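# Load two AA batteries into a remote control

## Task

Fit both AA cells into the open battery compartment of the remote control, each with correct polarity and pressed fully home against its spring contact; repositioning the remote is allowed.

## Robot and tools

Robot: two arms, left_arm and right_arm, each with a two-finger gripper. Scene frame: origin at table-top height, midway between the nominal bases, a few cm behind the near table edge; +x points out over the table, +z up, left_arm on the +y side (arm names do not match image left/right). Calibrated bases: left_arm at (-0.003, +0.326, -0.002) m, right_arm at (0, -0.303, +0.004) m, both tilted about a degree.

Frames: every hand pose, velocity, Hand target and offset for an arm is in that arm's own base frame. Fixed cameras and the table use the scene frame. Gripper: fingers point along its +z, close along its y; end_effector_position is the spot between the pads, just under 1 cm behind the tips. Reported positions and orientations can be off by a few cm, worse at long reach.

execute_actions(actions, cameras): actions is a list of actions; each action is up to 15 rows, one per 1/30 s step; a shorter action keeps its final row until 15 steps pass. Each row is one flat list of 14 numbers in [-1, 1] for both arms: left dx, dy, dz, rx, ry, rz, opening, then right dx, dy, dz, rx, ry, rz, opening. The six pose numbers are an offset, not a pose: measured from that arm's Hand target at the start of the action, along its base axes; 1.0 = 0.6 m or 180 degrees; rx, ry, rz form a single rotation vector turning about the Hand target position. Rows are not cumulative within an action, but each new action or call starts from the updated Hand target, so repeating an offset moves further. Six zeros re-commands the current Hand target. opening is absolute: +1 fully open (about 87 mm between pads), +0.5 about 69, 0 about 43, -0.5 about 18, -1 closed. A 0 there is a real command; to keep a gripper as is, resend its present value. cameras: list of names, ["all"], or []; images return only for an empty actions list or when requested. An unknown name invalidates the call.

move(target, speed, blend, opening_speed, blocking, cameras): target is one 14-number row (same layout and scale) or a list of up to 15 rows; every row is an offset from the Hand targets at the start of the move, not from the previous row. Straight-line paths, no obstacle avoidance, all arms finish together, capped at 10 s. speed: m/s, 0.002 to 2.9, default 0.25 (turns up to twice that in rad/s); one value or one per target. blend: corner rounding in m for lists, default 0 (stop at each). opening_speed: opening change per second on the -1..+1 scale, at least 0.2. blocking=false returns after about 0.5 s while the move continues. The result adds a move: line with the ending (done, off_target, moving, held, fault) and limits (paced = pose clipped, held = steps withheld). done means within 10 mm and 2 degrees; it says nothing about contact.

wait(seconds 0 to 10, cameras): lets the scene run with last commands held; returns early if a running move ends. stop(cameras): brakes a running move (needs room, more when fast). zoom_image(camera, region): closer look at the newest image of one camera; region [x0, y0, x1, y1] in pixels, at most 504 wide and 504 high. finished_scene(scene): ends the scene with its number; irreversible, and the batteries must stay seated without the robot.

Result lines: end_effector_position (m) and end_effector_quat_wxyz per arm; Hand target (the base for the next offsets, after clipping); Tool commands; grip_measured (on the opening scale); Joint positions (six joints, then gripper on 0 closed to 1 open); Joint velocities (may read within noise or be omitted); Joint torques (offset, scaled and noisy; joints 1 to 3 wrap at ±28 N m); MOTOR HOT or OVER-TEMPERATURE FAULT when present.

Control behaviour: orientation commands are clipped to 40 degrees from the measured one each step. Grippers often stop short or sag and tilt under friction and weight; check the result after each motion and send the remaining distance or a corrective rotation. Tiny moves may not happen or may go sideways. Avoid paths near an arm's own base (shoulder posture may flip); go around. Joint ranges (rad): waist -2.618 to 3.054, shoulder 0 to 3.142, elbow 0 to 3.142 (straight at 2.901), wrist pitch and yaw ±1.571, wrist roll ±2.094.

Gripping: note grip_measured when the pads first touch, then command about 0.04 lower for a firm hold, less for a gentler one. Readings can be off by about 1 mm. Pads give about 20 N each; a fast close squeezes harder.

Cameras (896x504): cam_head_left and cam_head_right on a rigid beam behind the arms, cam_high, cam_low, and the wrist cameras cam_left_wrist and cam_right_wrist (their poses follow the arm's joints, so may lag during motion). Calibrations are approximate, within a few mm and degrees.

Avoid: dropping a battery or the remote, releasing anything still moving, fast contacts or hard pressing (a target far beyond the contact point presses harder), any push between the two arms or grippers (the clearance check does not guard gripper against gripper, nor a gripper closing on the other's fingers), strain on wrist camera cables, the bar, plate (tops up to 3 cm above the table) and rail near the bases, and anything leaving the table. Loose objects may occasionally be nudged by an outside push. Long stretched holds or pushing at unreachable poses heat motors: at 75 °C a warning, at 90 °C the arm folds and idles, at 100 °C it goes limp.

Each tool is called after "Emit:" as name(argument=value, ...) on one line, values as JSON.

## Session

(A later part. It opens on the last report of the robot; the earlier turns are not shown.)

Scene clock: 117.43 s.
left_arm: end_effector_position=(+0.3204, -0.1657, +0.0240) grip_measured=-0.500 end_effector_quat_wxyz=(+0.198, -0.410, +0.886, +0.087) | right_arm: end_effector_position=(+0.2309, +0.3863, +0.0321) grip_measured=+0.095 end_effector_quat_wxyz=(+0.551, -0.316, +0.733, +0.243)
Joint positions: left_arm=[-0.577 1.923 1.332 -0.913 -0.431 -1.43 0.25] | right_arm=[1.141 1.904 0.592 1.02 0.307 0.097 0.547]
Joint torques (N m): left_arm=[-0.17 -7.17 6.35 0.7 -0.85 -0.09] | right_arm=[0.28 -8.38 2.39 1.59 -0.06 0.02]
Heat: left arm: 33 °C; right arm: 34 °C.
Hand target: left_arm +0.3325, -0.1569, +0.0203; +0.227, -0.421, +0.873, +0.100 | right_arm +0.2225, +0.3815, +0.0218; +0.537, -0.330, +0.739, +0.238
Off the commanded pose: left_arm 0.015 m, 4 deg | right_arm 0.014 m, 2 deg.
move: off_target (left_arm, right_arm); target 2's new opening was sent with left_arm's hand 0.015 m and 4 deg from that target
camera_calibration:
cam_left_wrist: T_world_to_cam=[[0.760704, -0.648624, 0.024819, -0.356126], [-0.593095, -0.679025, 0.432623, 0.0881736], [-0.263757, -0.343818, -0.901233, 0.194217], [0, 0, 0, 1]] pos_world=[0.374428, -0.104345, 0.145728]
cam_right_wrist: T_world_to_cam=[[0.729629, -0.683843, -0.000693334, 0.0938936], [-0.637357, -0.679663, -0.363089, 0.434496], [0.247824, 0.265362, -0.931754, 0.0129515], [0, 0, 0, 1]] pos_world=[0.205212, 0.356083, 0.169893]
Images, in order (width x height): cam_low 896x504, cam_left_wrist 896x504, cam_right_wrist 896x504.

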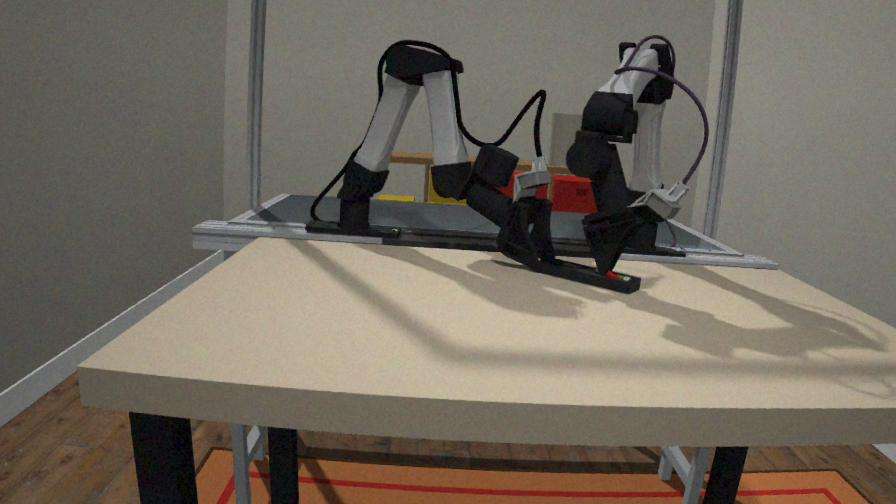

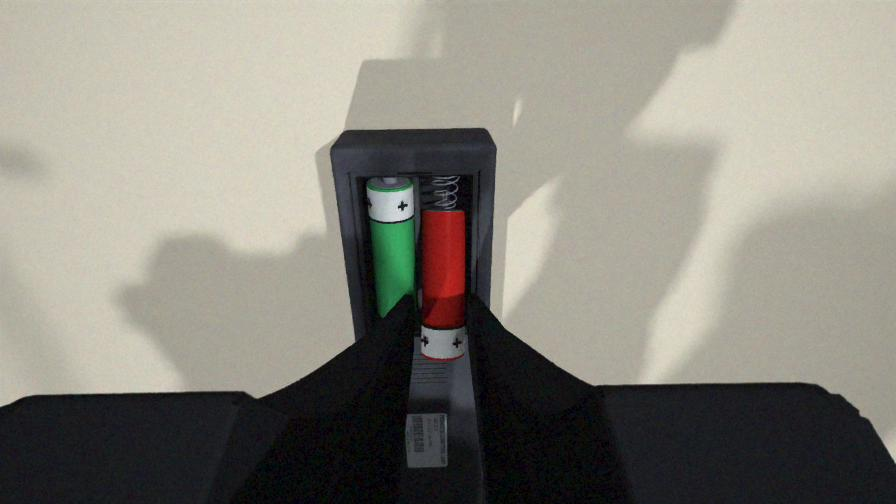

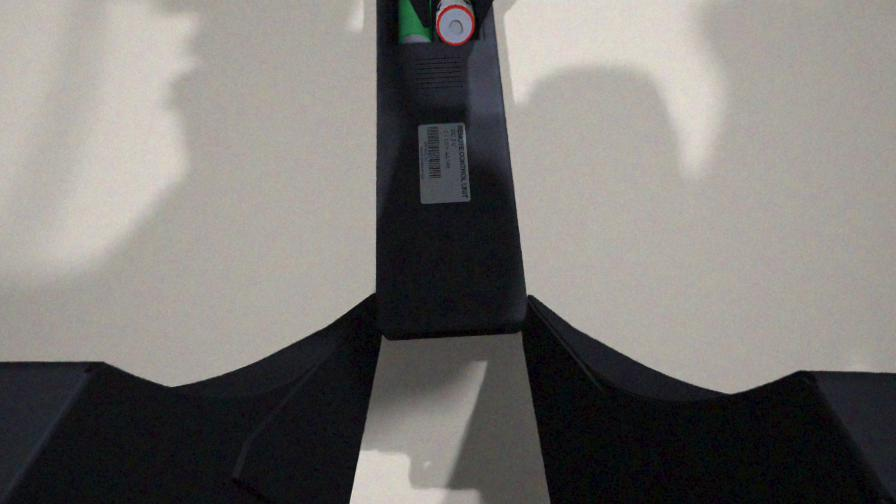

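Emit:
move(target=[-0.026,-0.02,0.022,-0.107,0.0966,0,-0.45,0,0,0,0,0,0,0.0], cameras=["cam_left_wrist","cam_right_wrist"], speed=0.05)

Emit:
zoom_image(camera="cam_left_wrist", region=[320, 120, 550, 350])

Emit:
zoom_image(camera="cam_right_wrist", region=[350, 0, 550, 100])

Scene clock: 124.00 s.
left_arm: end_effector_position=(+0.3097, -0.1670, +0.0305) grip_measured=-0.450 end_effector_quat_wxyz=(+0.018, -0.436, +0.900, +0.021) | right_arm: end_effector_position=(+0.2309, +0.3863, +0.0321) grip_measured=+0.095 end_effector_quat_wxyz=(+0.551, -0.316, +0.733, +0.243)
Joint positions: left_arm=[-0.408 1.97 1.428 -1.038 -0.055 -1.31 0.275] | right_arm=[1.141 1.904 0.592 1.02 0.307 0.097 0.547]
Joint torques (N m): left_arm=[-0.31 -7.91 9.01 0.23 -0.01 0.25] | right_arm=[0.29 -8.4 2.41 1.59 -0.05 0.01]
Heat: left arm: 33 °C; right arm: 34 °C.
Hand target: left_arm +0.3169, -0.1688, +0.0335; +0.020, -0.433, +0.901, +0.015 | right_arm +0.2225, +0.3815, +0.0218; +0.537, -0.330, +0.739, +0.238
Off the commanded pose: left_arm 0.008 m, 1 deg | right_arm 0.014 m, 2 deg.
move: off_target (right_arm)
camera_calibration:
cam_left_wrist: T_world_to_cam=[[0.788646, -0.614817, -0.00605967, -0.351063], [-0.410289, -0.53358, 0.739564, 0.036511], [-0.45793, -0.580768, -0.673059, 0.21041], [0, 0, 0, 1]] pos_world=[0.388198, -0.0741587, 0.112489]
cam_right_wrist: T_world_to_cam=[[0.729629, -0.683843, -0.000693334, 0.0938936], [-0.637357, -0.679663, -0.363089, 0.434496], [0.247824, 0.265362, -0.931754, 0.0129515], [0, 0, 0, 1]] pos_world=[0.205212, 0.356083, 0.169893]
Images, in order (width x height): cam_left_wrist 896x504, cam_right_wrist 896x504.

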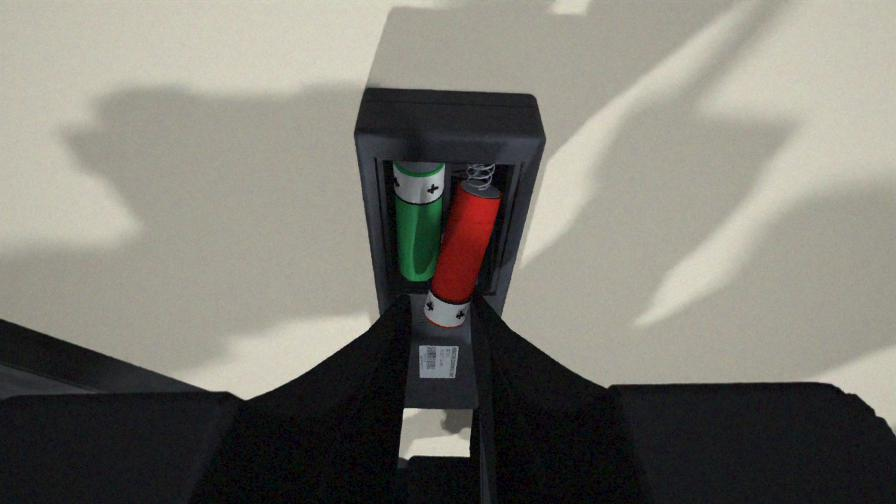

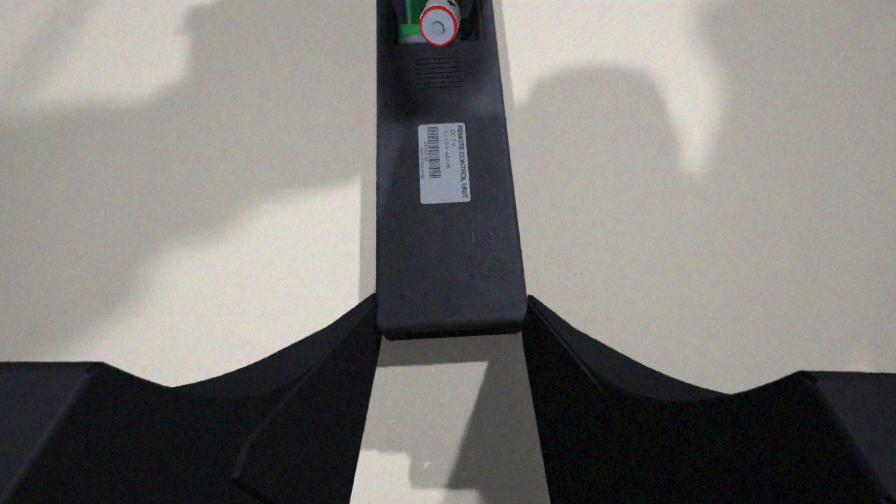

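Scaled by 2.191 from the camera's 896x504 image, which has a finer 1280x720 frame.

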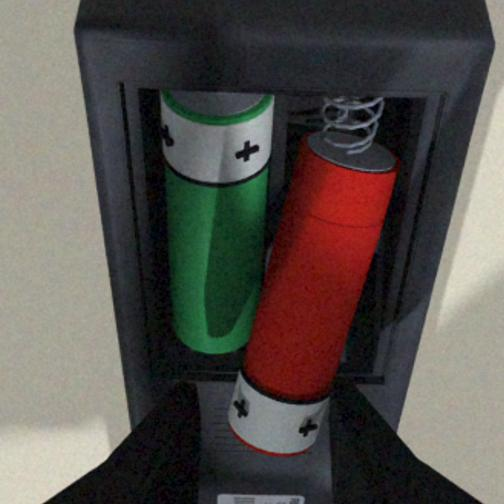

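Scaled by 2.520 from the camera's 896x504 image, which has a finer 1280x720 frame.

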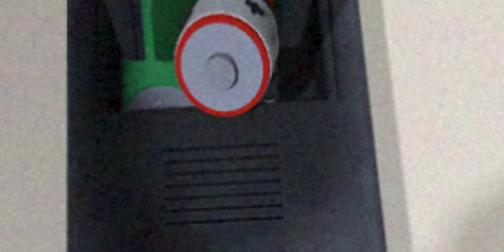

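Emit:
move(target=[[0.014,-0.011,0.002,0,0,0,-0.45,0,0,0,0,0,0,0.0],[0.014,-0.011,0.002,0,0,0,-0.64,0,0,0,0,0,0,0.0]], cameras=["cam_left_wrist","cam_right_wrist"], speed=0.04, opening_speed=0.4)

Emit:
zoom_image(camera="cam_left_wrist", region=[320, 120, 550, 350])

Emit:
zoom_image(camera="cam_right_wrist", region=[350, 0, 550, 100])

Scene clock: 126.03 s.
left_arm: end_effector_position=(+0.3183, -0.1710, +0.0319) grip_measured=-0.640 end_effector_quat_wxyz=(+0.016, -0.436, +0.900, +0.022) | right_arm: end_effector_position=(+0.2309, +0.3863, +0.0321) grip_measured=+0.095 end_effector_quat_wxyz=(+0.551, -0.316, +0.733, +0.243)
Joint positions: left_arm=[-0.408 2.007 1.487 -1.064 -0.053 -1.31 0.18] | right_arm=[1.141 1.904 0.592 1.02 0.307 0.097 0.547]
Joint torques (N m): left_arm=[-0.99 -8.2 9.03 0.27 0 0.18] | right_arm=[0.29 -8.39 2.4 1.59 -0.04 0.01]
Heat: left arm: 34 °C; right arm: 34 °C.
Hand target: left_arm +0.3253, -0.1753, +0.0347; +0.020, -0.433, +0.901, +0.015 | right_arm +0.2225, +0.3815, +0.0218; +0.537, -0.330, +0.739, +0.238
Off the commanded pose: left_arm 0.009 m, 1 deg | right_arm 0.014 m, 2 deg.
move: off_target (right_arm)
camera_calibration:
cam_left_wrist: T_world_to_cam=[[0.788375, -0.615117, -0.00977647, -0.360175], [-0.407161, -0.533627, 0.741257, 0.0357713], [-0.461177, -0.580408, -0.67115, 0.21399], [0, 0, 0, 1]] pos_world=[0.397205, -0.0782596, 0.113583]
cam_right_wrist: T_world_to_cam=[[0.729629, -0.683843, -0.000693334, 0.0938936], [-0.637357, -0.679663, -0.363089, 0.434496], [0.247824, 0.265362, -0.931754, 0.0129515], [0, 0, 0, 1]] pos_world=[0.205212, 0.356083, 0.169893]
Images, in order (width x height): cam_left_wrist 896x504, cam_right_wrist 896x504.

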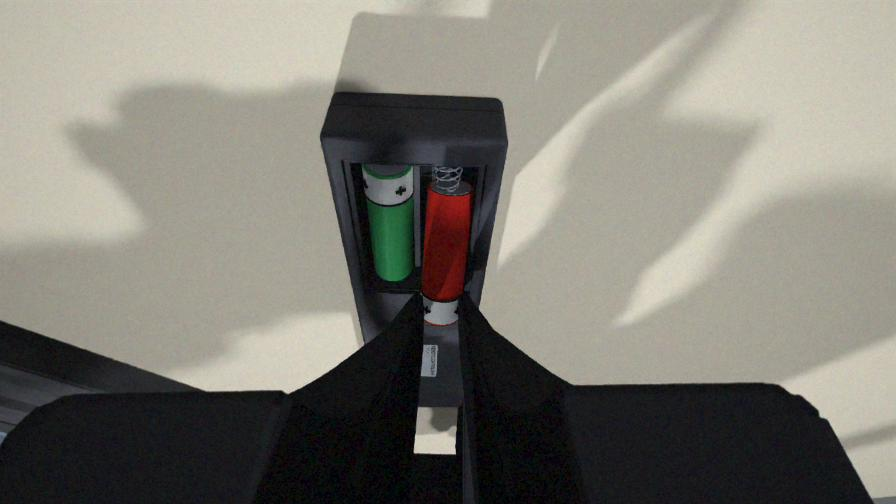

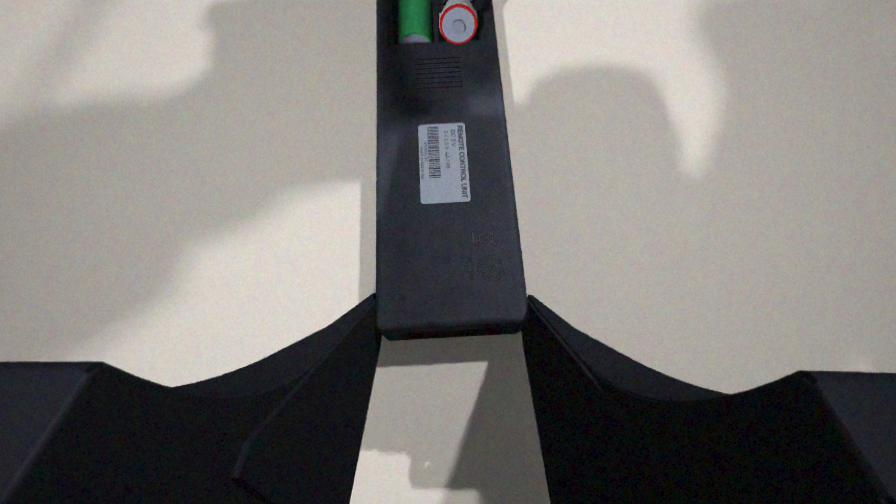

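Scaled by 2.191 from the camera's 896x504 image, which has a finer 1280x720 frame.

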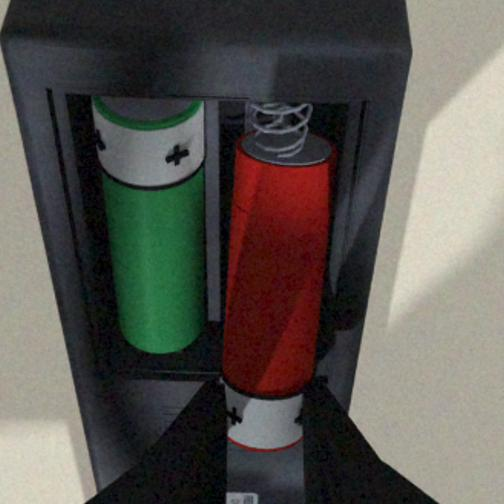

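Scaled by 2.520 from the camera's 896x504 image, which has a finer 1280x720 frame.

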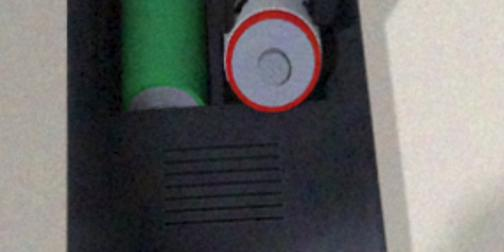

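Emit:
move(target=[0.027,0.032,0.0,0,0,0,-0.68,0,0,0,0,0,0,0.0], cameras=["cam_left_wrist","cam_right_wrist"], speed=0.05)

Emit:
zoom_image(camera="cam_left_wrist", region=[320, 120, 550, 350])

Emit:
zoom_image(camera="cam_right_wrist", region=[350, 0, 550, 100])

Scene clock: 127.27 s.
left_arm: end_effector_position=(+0.3348, -0.1543, +0.0322) grip_measured=-0.680 end_effector_quat_wxyz=(+0.017, -0.438, +0.899, +0.020) | right_arm: end_effector_position=(+0.2309, +0.3863, +0.0321) grip_measured=+0.095 end_effector_quat_wxyz=(+0.551, -0.316, +0.733, +0.243)
Joint positions: left_arm=[-0.349 2.035 1.53 -1.071 -0.052 -1.256 0.16] | right_arm=[1.141 1.904 0.592 1.02 0.307 0.097 0.547]
Joint torques (N m): left_arm=[-0.68 -8.44 9.07 0.28 -0.02 0.26] | right_arm=[0.25 -8.4 2.4 1.59 -0.05 0.01]
Heat: left arm: 34 °C; right arm: 34 °C.
Hand target: left_arm +0.3416, -0.1563, +0.0348; +0.020, -0.433, +0.901, +0.015 | right_arm +0.2225, +0.3815, +0.0218; +0.537, -0.330, +0.739, +0.238
Off the commanded pose: left_arm 0.007 m, 1 deg | right_arm 0.014 m, 2 deg.
move: off_target (right_arm)
camera_calibration:
cam_left_wrist: T_world_to_cam=[[0.791037, -0.611748, -0.00496538, -0.363493], [-0.407366, -0.532777, 0.741756, 0.0514099], [-0.456413, -0.584734, -0.670651, 0.229211], [0, 0, 0, 1]] pos_world=[0.413094, -0.0609481, 0.113782]
cam_right_wrist: T_world_to_cam=[[0.729629, -0.683843, -0.000693334, 0.0938936], [-0.637357, -0.679663, -0.363089, 0.434496], [0.247824, 0.265362, -0.931754, 0.0129515], [0, 0, 0, 1]] pos_world=[0.205212, 0.356083, 0.169893]
Images, in order (width x height): cam_left_wrist 896x504, cam_right_wrist 896x504.

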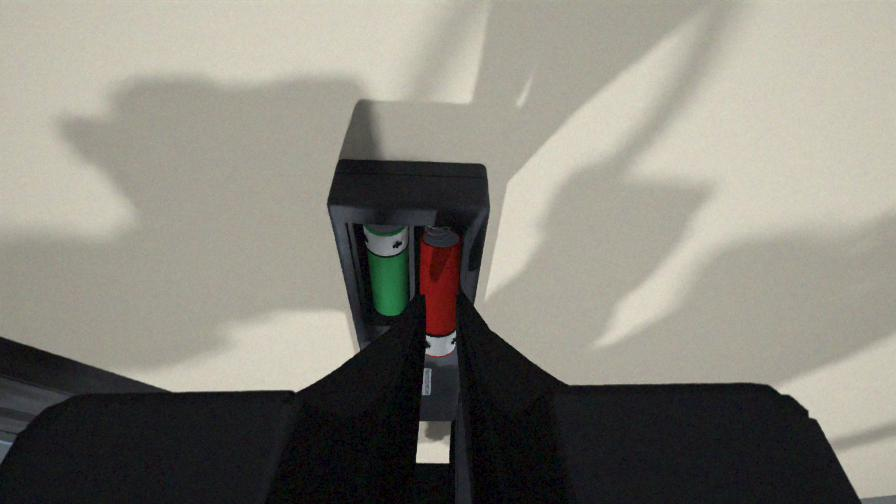

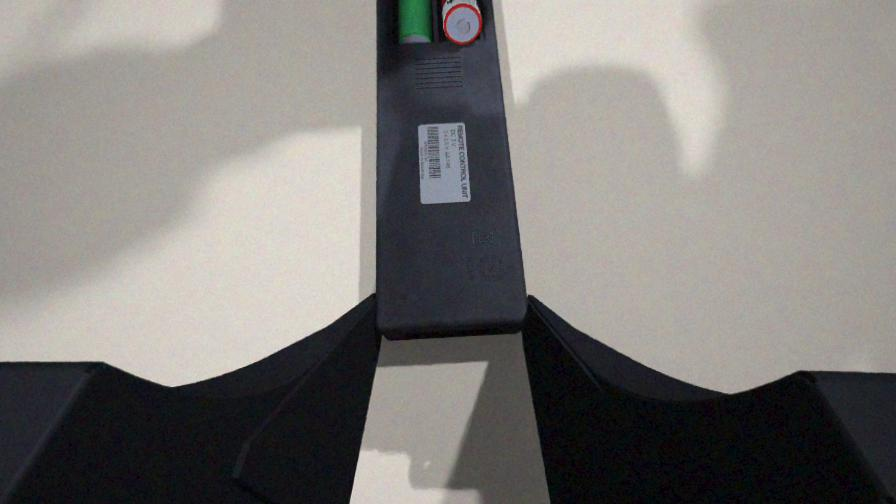

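Scaled by 2.191 from the camera's 896x504 image, which has a finer 1280x720 frame.

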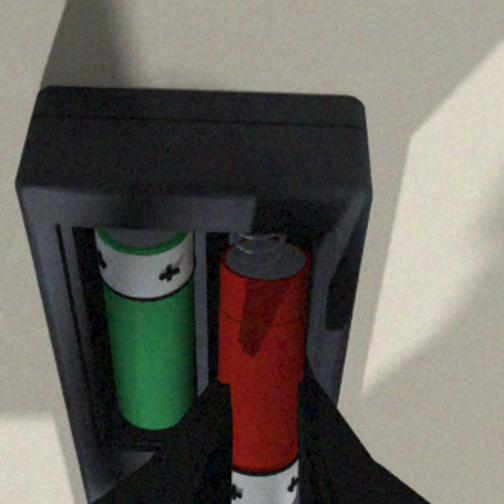

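Scaled by 2.520 from the camera's 896x504 image, which has a finer 1280x720 frame.

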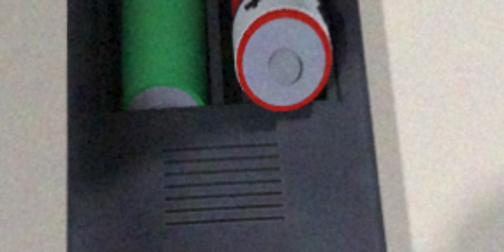

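Emit:
move(target=[[0,0,0.03,0,0,0,-0.3,0,0,0,0,0,0,0.0],[-0.026,-0.0245,0.04,-0.0825,0.0743,0,-0.3,0,0,0,0,0,0,0.0]], cameras=["cam_left_wrist","cam_right_wrist","cam_low"], speed=0.06)

Emit:
zoom_image(camera="cam_left_wrist", region=[320, 120, 550, 350])

Scene clock: 132.43 s.
left_arm: end_effector_position=(+0.3200, -0.1699, +0.0562) grip_measured=-0.300 end_effector_quat_wxyz=(-0.142, -0.431, +0.890, -0.044) | right_arm: end_effector_position=(+0.2309, +0.3863, +0.0321) grip_measured=+0.095 end_effector_quat_wxyz=(+0.551, -0.316, +0.733, +0.243)
Joint positions: left_arm=[-0.264 2.134 1.687 -1.285 0.252 -1.146 0.35] | right_arm=[1.141 1.904 0.592 1.02 0.307 0.097 0.547]
Joint torques (N m): left_arm=[-0.35 -8.92 8.77 -0.06 0.24 0.27] | right_arm=[0.29 -8.39 2.43 1.6 -0.04 0.01]
Heat: left arm: 34 °C; right arm: 34 °C.
Hand target: left_arm +0.3260, -0.1709, +0.0587; -0.141, -0.427, +0.892, -0.051 | right_arm +0.2225, +0.3815, +0.0218; +0.537, -0.330, +0.739, +0.238
Off the commanded pose: left_arm 0.007 m, 1 deg | right_arm 0.014 m, 2 deg.
move: off_target (right_arm)
camera_calibration:
cam_left_wrist: T_world_to_cam=[[0.786823, -0.616386, -0.031263, -0.359141], [-0.213451, -0.319302, 0.923301, -0.0167308], [-0.579092, -0.719802, -0.382802, 0.229606], [0, 0, 0, 1]] pos_world=[0.411973, -0.0614409, 0.0921135]
cam_right_wrist: T_world_to_cam=[[0.729629, -0.683843, -0.000693334, 0.0938936], [-0.637357, -0.679663, -0.363089, 0.434496], [0.247824, 0.265362, -0.931754, 0.0129515], [0, 0, 0, 1]] pos_world=[0.205212, 0.356083, 0.169893]
Images, in order (width x height): cam_low 896x504, cam_left_wrist 896x504, cam_right_wrist 896x504.

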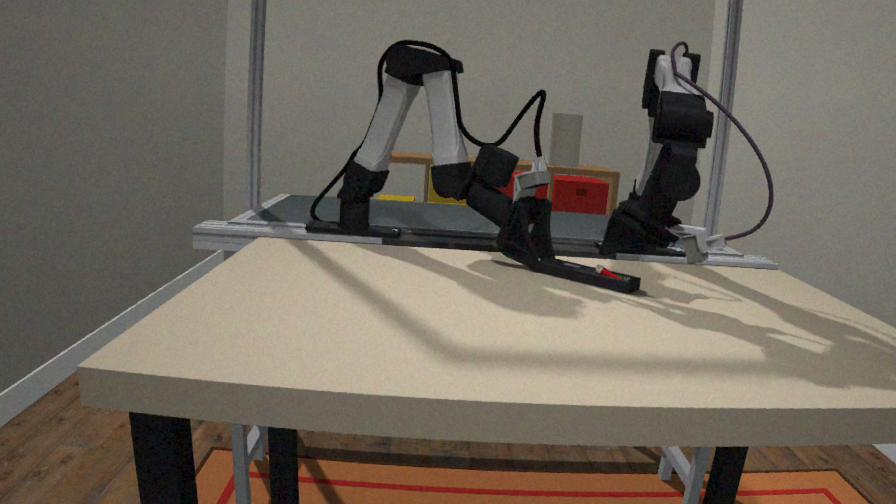

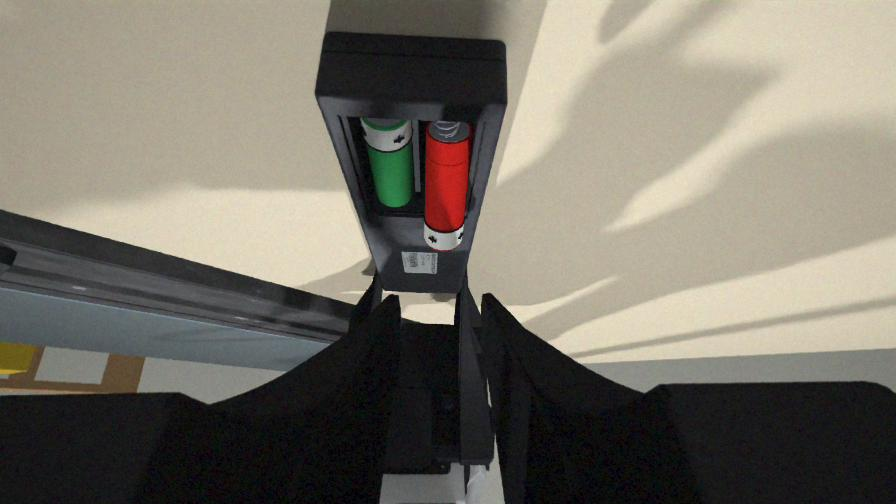

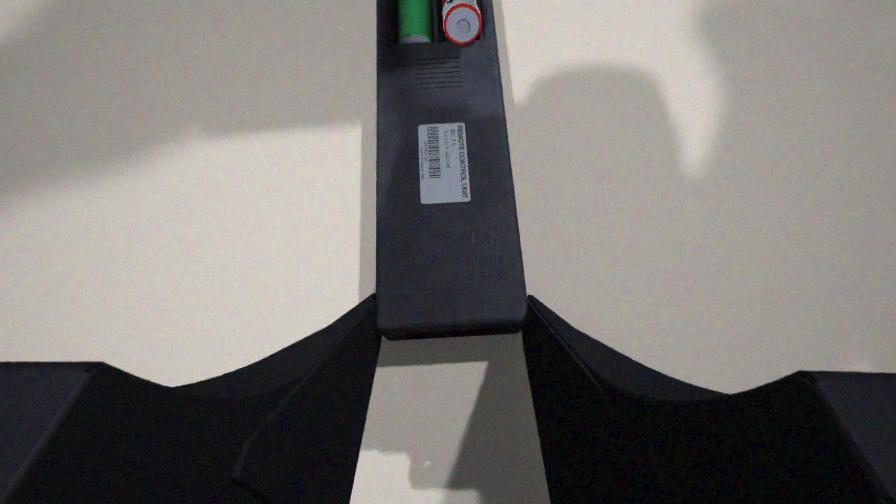

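Scaled by 2.191 from the camera's 896x504 image, which has a finer 1280x720 frame.

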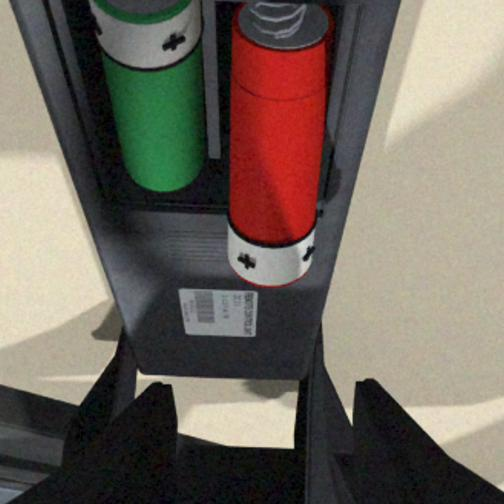

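Emit:
move(target=[0,0,-0.05,0,0,0,-0.3,0,0,0,0,0,0,0.0], cameras=["cam_left_wrist","cam_low"], speed=0.06)

Emit:
zoom_image(camera="cam_left_wrist", region=[320, 120, 550, 350])

Scene clock: 133.87 s.
left_arm: end_effector_position=(+0.3243, -0.1712, +0.0331) grip_measured=-0.300 end_effector_quat_wxyz=(-0.140, -0.431, +0.890, -0.046) | right_arm: end_effector_position=(+0.2309, +0.3863, +0.0321) grip_measured=+0.095 end_effector_quat_wxyz=(+0.551, -0.316, +0.733, +0.243)
Joint positions: left_arm=[-0.264 2.167 1.647 -1.204 0.253 -1.145 0.35] | right_arm=[1.141 1.904 0.592 1.02 0.307 0.097 0.547]
Joint torques (N m): left_arm=[-0.43 -9.39 5.7 0.12 0.19 0.26] | right_arm=[0.27 -8.38 2.39 1.59 -0.05 0.02]
Heat: left arm: 34 °C; right arm: 35 °C.
Hand target: left_arm +0.3259, -0.1709, +0.0287; -0.141, -0.427, +0.892, -0.051 | right_arm +0.2225, +0.3815, +0.0218; +0.537, -0.330, +0.739, +0.238
Off the commanded pose: left_arm 0.005 m, 1 deg | right_arm 0.014 m, 2 deg.
move: off_target (right_arm)
camera_calibration:
cam_left_wrist: T_world_to_cam=[[0.786643, -0.616938, -0.0240942, -0.364334], [-0.220048, -0.316613, 0.922678, 0.0077306], [-0.576863, -0.720517, -0.384818, 0.221485], [0, 0, 0, 1]] pos_world=[0.416068, -0.0627396, 0.0693202]
Images, in order (width x height): cam_low 896x504, cam_left_wrist 896x504.

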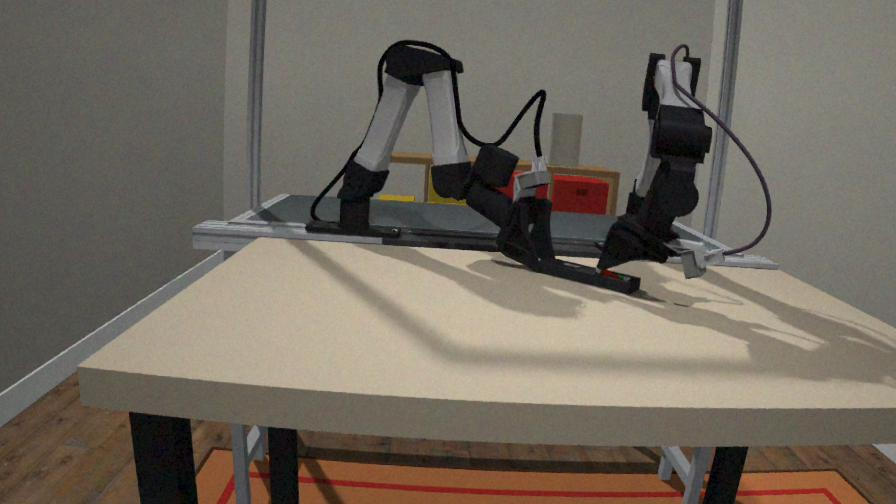

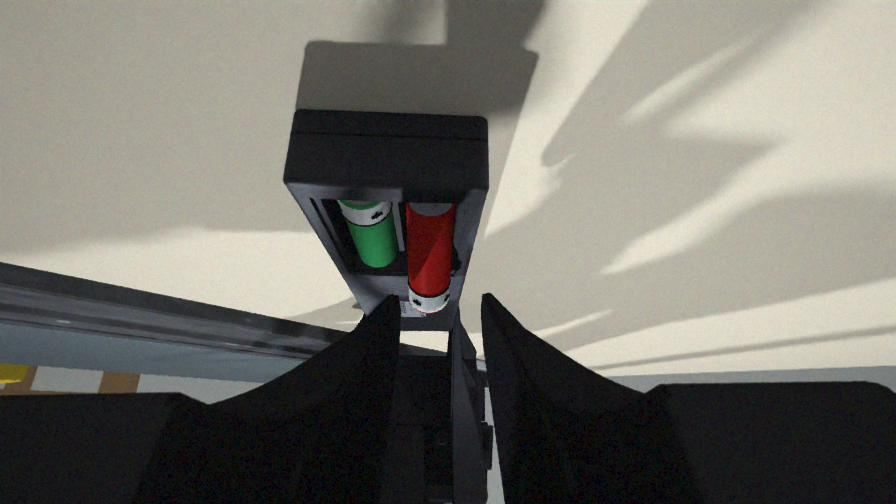

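Scaled by 2.191 from the camera's 896x504 image, which has a finer 1280x720 frame.

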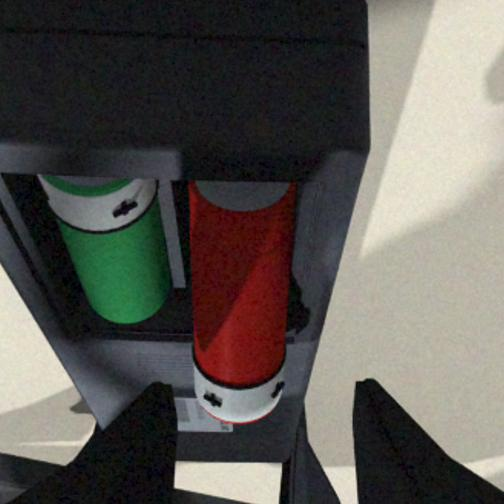

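Emit:
move(target=[[-0.006,0.004,-0.010,0,0,0,-0.3,0,0,0,0,0,0,0.0],[-0.006,0.004,-0.010,0,0,0,-0.66,0,0,0,0,0,0,0.0]], cameras=["cam_left_wrist","cam_low","cam_right_wrist"], speed=0.05, opening_speed=0.4)

Emit:
zoom_image(camera="cam_left_wrist", region=[320, 120, 550, 350])

Emit:
zoom_image(camera="cam_low", region=[580, 240, 660, 304])

Emit:
zoom_image(camera="cam_right_wrist", region=[350, 0, 550, 100])

Scene clock: 136.53 s.
left_arm: end_effector_position=(+0.3209, -0.1690, +0.0248) grip_measured=-0.618 end_effector_quat_wxyz=(-0.142, -0.431, +0.890, -0.045) | right_arm: end_effector_position=(+0.2309, +0.3863, +0.0321) grip_measured=+0.095 end_effector_quat_wxyz=(+0.551, -0.316, +0.733, +0.243)
Joint positions: left_arm=[-0.261 2.167 1.611 -1.174 0.253 -1.141 0.191] | right_arm=[1.141 1.904 0.592 1.02 0.307 0.097 0.547]
Joint torques (N m): left_arm=[-0.35 -9.94 5.44 0.16 0.19 0.28] | right_arm=[0.27 -8.4 2.4 1.59 -0.05 0.01]
Heat: left arm: 34 °C; right arm: 35 °C.
Hand target: left_arm +0.3223, -0.1685, +0.0227; -0.141, -0.427, +0.892, -0.051 | right_arm +0.2225, +0.3815, +0.0218; +0.537, -0.330, +0.739, +0.238
Off the commanded pose: left_arm 0.003 m, 1 deg | right_arm 0.014 m, 2 deg.
move: off_target (right_arm)
camera_calibration:
cam_left_wrist: T_world_to_cam=[[0.786398, -0.617061, -0.028513, -0.360233], [-0.215288, -0.317049, 0.923651, 0.0136862], [-0.578989, -0.720219, -0.382173, 0.218553], [0, 0, 0, 1]] pos_world=[0.412773, -0.0605403, 0.0606124]
cam_right_wrist: T_world_to_cam=[[0.729629, -0.683843, -0.000693334, 0.0938936], [-0.637357, -0.679663, -0.363089, 0.434496], [0.247824, 0.265362, -0.931754, 0.0129515], [0, 0, 0, 1]] pos_world=[0.205212, 0.356083, 0.169893]
Images, in order (width x height): cam_low 896x504, cam_left_wrist 896x504, cam_right_wrist 896x504.

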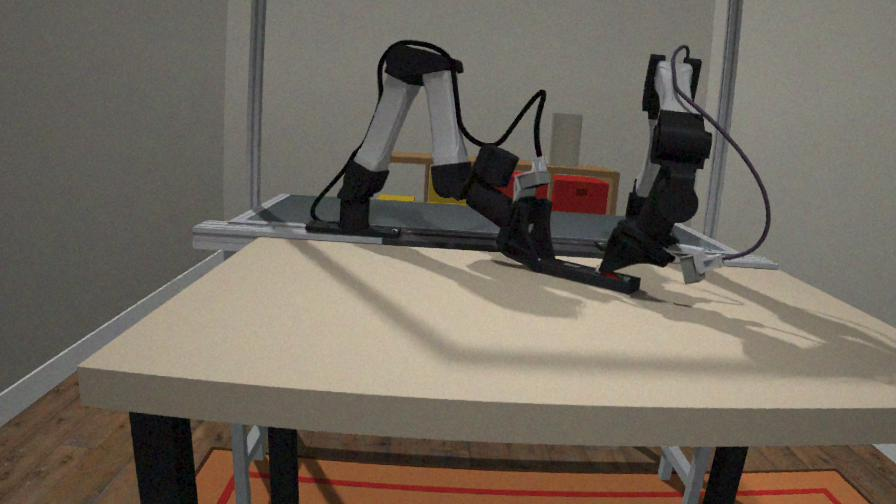

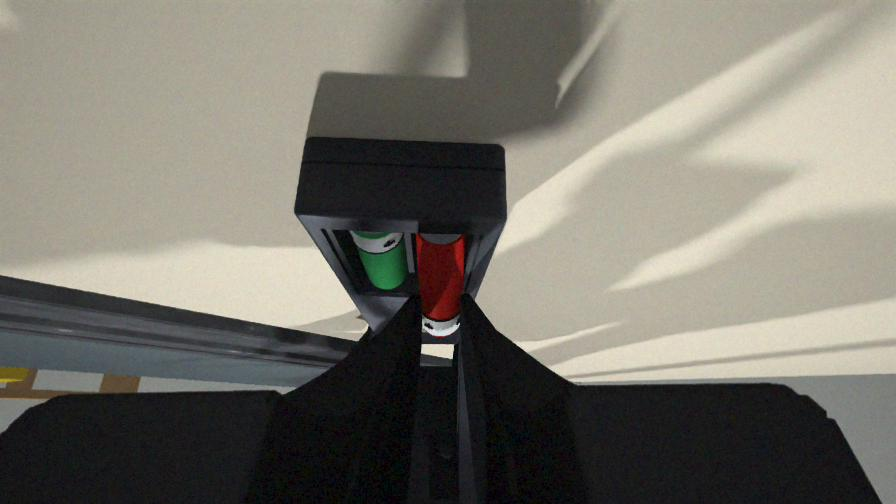

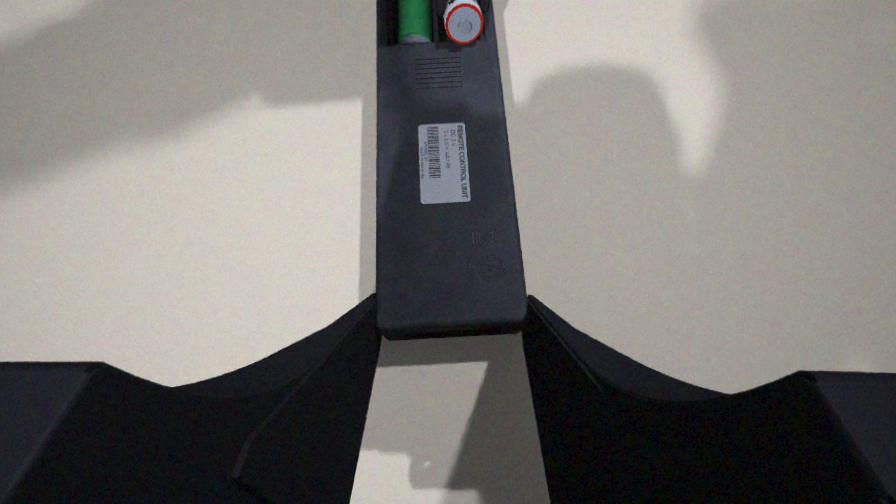

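Scaled by 2.191 from the camera's 896x504 image, which has a finer 1280x720 frame.

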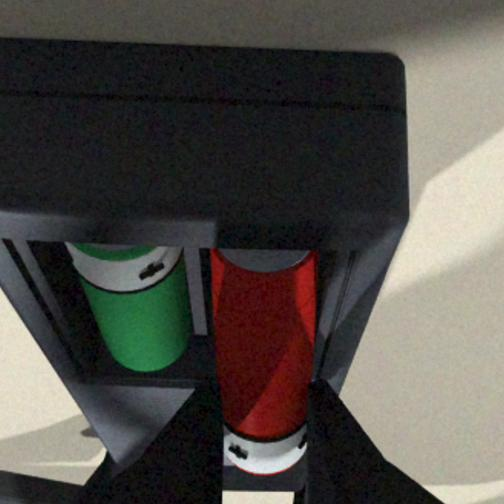

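Scaled by 6.300 from the camera's 896x504 image, which has a finer 1280x720 frame.

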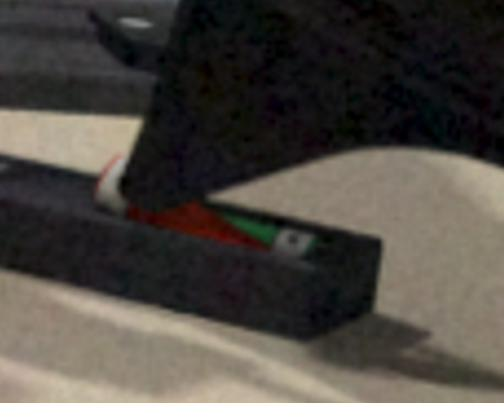

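Scaled by 2.520 from the camera's 896x504 image, which has a finer 1280x720 frame.

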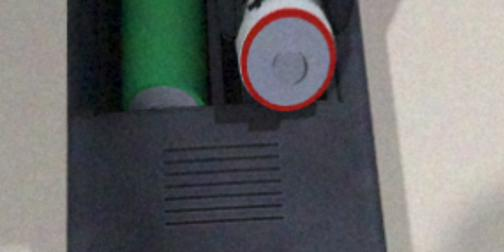

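Emit:
move(target=[0.024,0.027,0.002,0,0,0,-0.68,0,0,0,0,0,0,0.0], cameras=["cam_left_wrist","cam_right_wrist"], speed=0.05)

Emit:
zoom_image(camera="cam_right_wrist", region=[350, 0, 550, 100])

Scene clock: 137.77 s.
left_arm: end_effector_position=(+0.3232, -0.1623, +0.0263) grip_measured=-0.618 end_effector_quat_wxyz=(-0.162, -0.427, +0.888, -0.054) | right_arm: end_effector_position=(+0.2309, +0.3863, +0.0321) grip_measured=+0.095 end_effector_quat_wxyz=(+0.551, -0.316, +0.733, +0.243)
Joint positions: left_arm=[-0.227 2.195 1.642 -1.21 0.287 -1.095 0.191] | right_arm=[1.141 1.904 0.592 1.02 0.307 0.097 0.547]
Joint torques (N m): left_arm=[0.99 -9.18 8.75 0.03 -0.2 0.31] | right_arm=[0.24 -8.42 2.39 1.59 -0.04 0.01]
Heat: left arm: 34 °C; right arm: 35 °C.
Hand target: left_arm +0.3367, -0.1523, +0.0239; -0.141, -0.427, +0.892, -0.051 | right_arm +0.2225, +0.3815, +0.0218; +0.537, -0.330, +0.739, +0.238
Off the commanded pose: left_arm 0.017 m, 2 deg | right_arm 0.014 m, 2 deg.
move: off_target (left_arm, right_arm)
camera_calibration:
cam_left_wrist: T_world_to_cam=[[0.782746, -0.621683, -0.0286216, -0.35753], [-0.190191, -0.282748, 0.940149, 0.0120349], [-0.592568, -0.730454, -0.339559, 0.226909], [0, 0, 0, 1]] pos_world=[0.416602, -0.053121, 0.0555011]
cam_right_wrist: T_world_to_cam=[[0.729629, -0.683843, -0.000693334, 0.0938936], [-0.637357, -0.679663, -0.363089, 0.434496], [0.247824, 0.265362, -0.931754, 0.0129515], [0, 0, 0, 1]] pos_world=[0.205212, 0.356083, 0.169893]
Images, in order (width x height): cam_left_wrist 896x504, cam_right_wrist 896x504.

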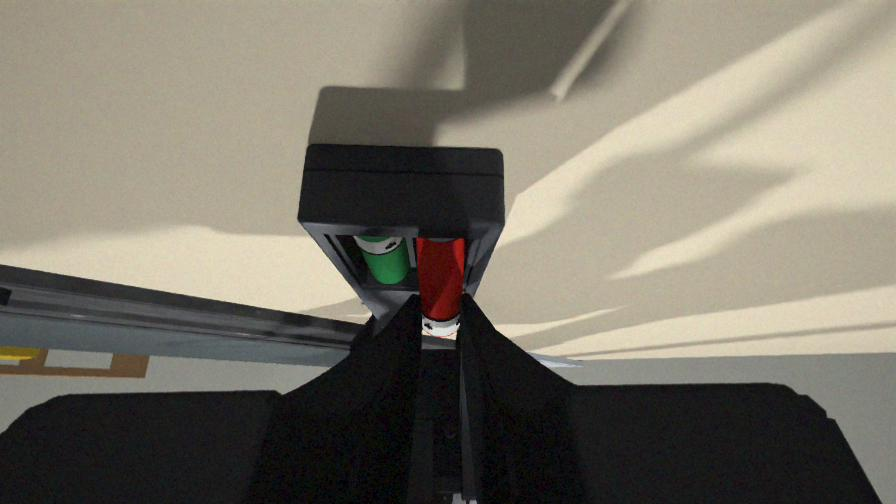

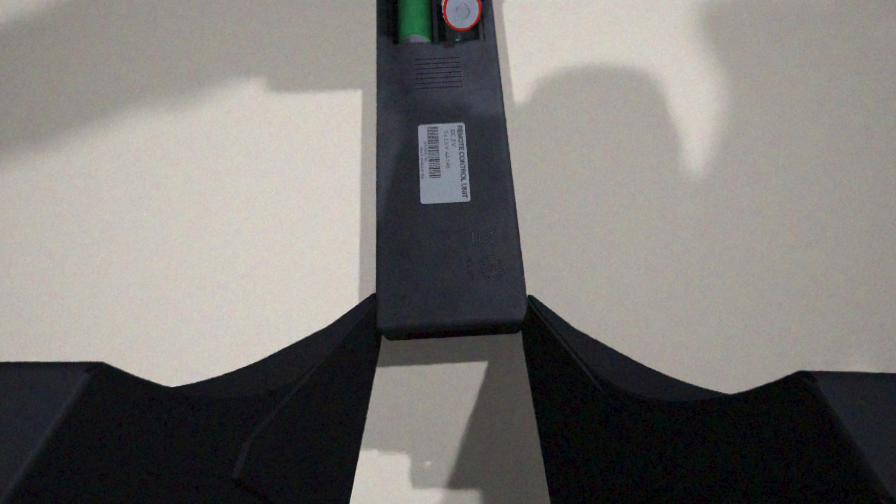

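Scaled by 2.520 from the camera's 896x504 image, which has a finer 1280x720 frame.

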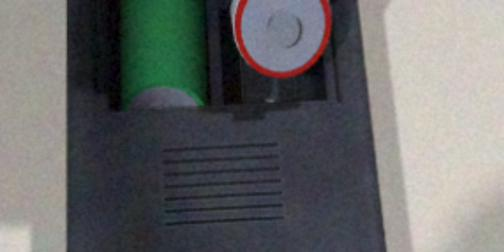

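Emit:
move(target=[0.010,0.012,-0.006,0.05,-0.045,0,-0.68,0,0,0,0,0,0,0.0], cameras=["cam_left_wrist","cam_right_wrist"], speed=0.05)

Emit:
zoom_image(camera="cam_right_wrist", region=[350, 0, 550, 100])

Emit:
zoom_image(camera="cam_left_wrist", region=[320, 120, 550, 350])

Scene clock: 140.40 s.
left_arm: end_effector_position=(+0.3232, -0.1610, +0.0227) grip_measured=-0.618 end_effector_quat_wxyz=(-0.110, -0.424, +0.899, -0.025) | right_arm: end_effector_position=(+0.2308, +0.3864, +0.0321) grip_measured=+0.095 end_effector_quat_wxyz=(+0.551, -0.317, +0.733, +0.243)
Joint positions: left_arm=[-0.271 2.148 1.598 -1.157 0.181 -1.14 0.191] | right_arm=[1.141 1.904 0.592 1.021 0.306 0.097 0.547]
Joint torques (N m): left_arm=[-0.03 -12.36 5.39 0.63 -0.92 -0.06] | right_arm=[0.24 -8.4 2.41 1.59 -0.04 0.01]
Heat: left arm: 34 °C; right arm: 35 °C.
Hand target: left_arm +0.3427, -0.1451, +0.0202; -0.044, -0.432, +0.901, -0.011 | right_arm +0.2225, +0.3816, +0.0218; +0.537, -0.330, +0.739, +0.239
Off the commanded pose: left_arm 0.025 m, 8 deg | right_arm 0.014 m, 2 deg.
move: off_target (left_arm, right_arm)
camera_calibration:
cam_left_wrist: T_world_to_cam=[[0.773748, -0.632553, -0.0345, -0.35546], [-0.261408, -0.368417, 0.892152, 0.0259983], [-0.577044, -0.681282, -0.450417, 0.232114], [0, 0, 0, 1]] pos_world=[0.415773, -0.0571341, 0.0690903]
cam_right_wrist: T_world_to_cam=[[0.730097, -0.683343, -0.000997202, 0.0936726], [-0.636881, -0.679927, -0.363431, 0.434588], [0.24767, 0.265975, -0.931621, 0.012835], [0, 0, 0, 1]] pos_world=[0.205212, 0.356085, 0.169994]
Images, in order (width x height): cam_left_wrist 896x504, cam_right_wrist 896x504.

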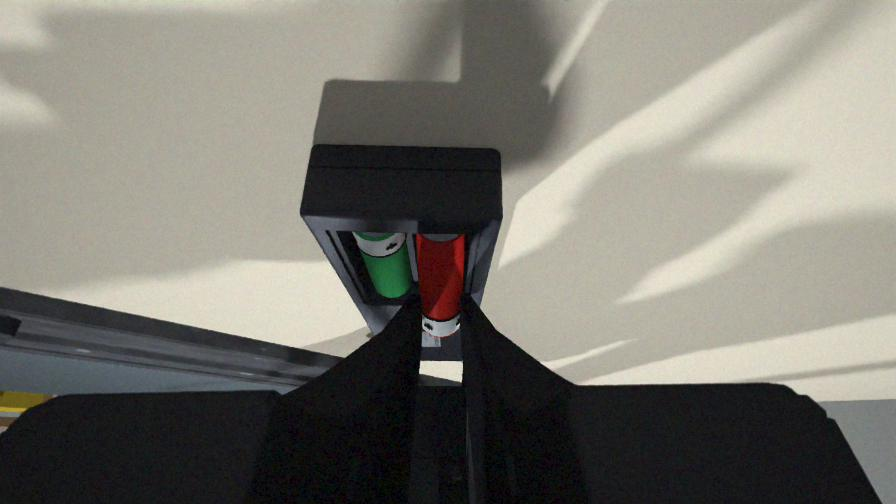

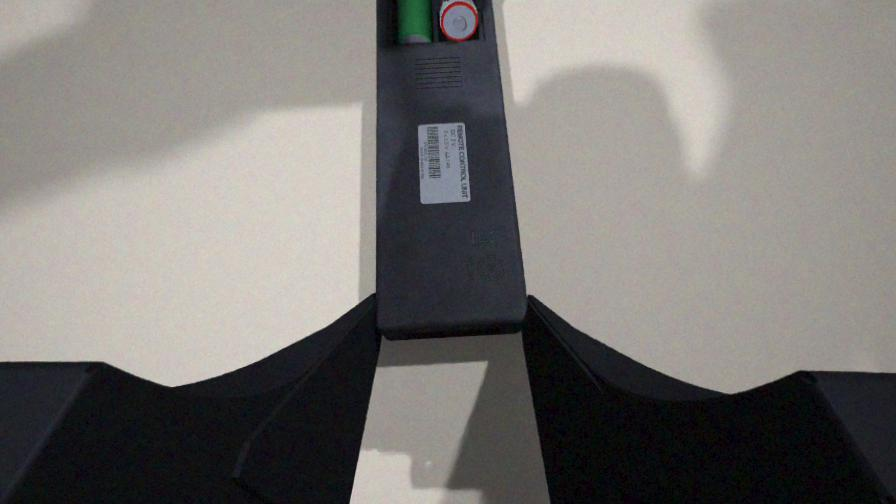

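Scaled by 2.520 from the camera's 896x504 image, which has a finer 1280x720 frame.

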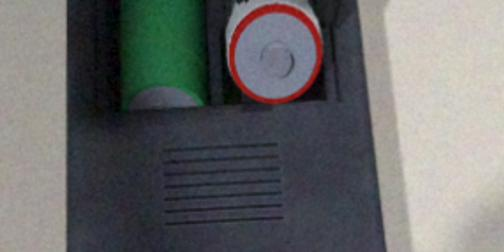

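Scaled by 2.191 from the camera's 896x504 image, which has a finer 1280x720 frame.

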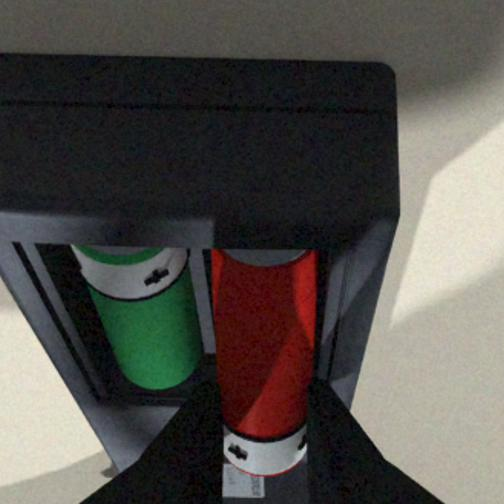

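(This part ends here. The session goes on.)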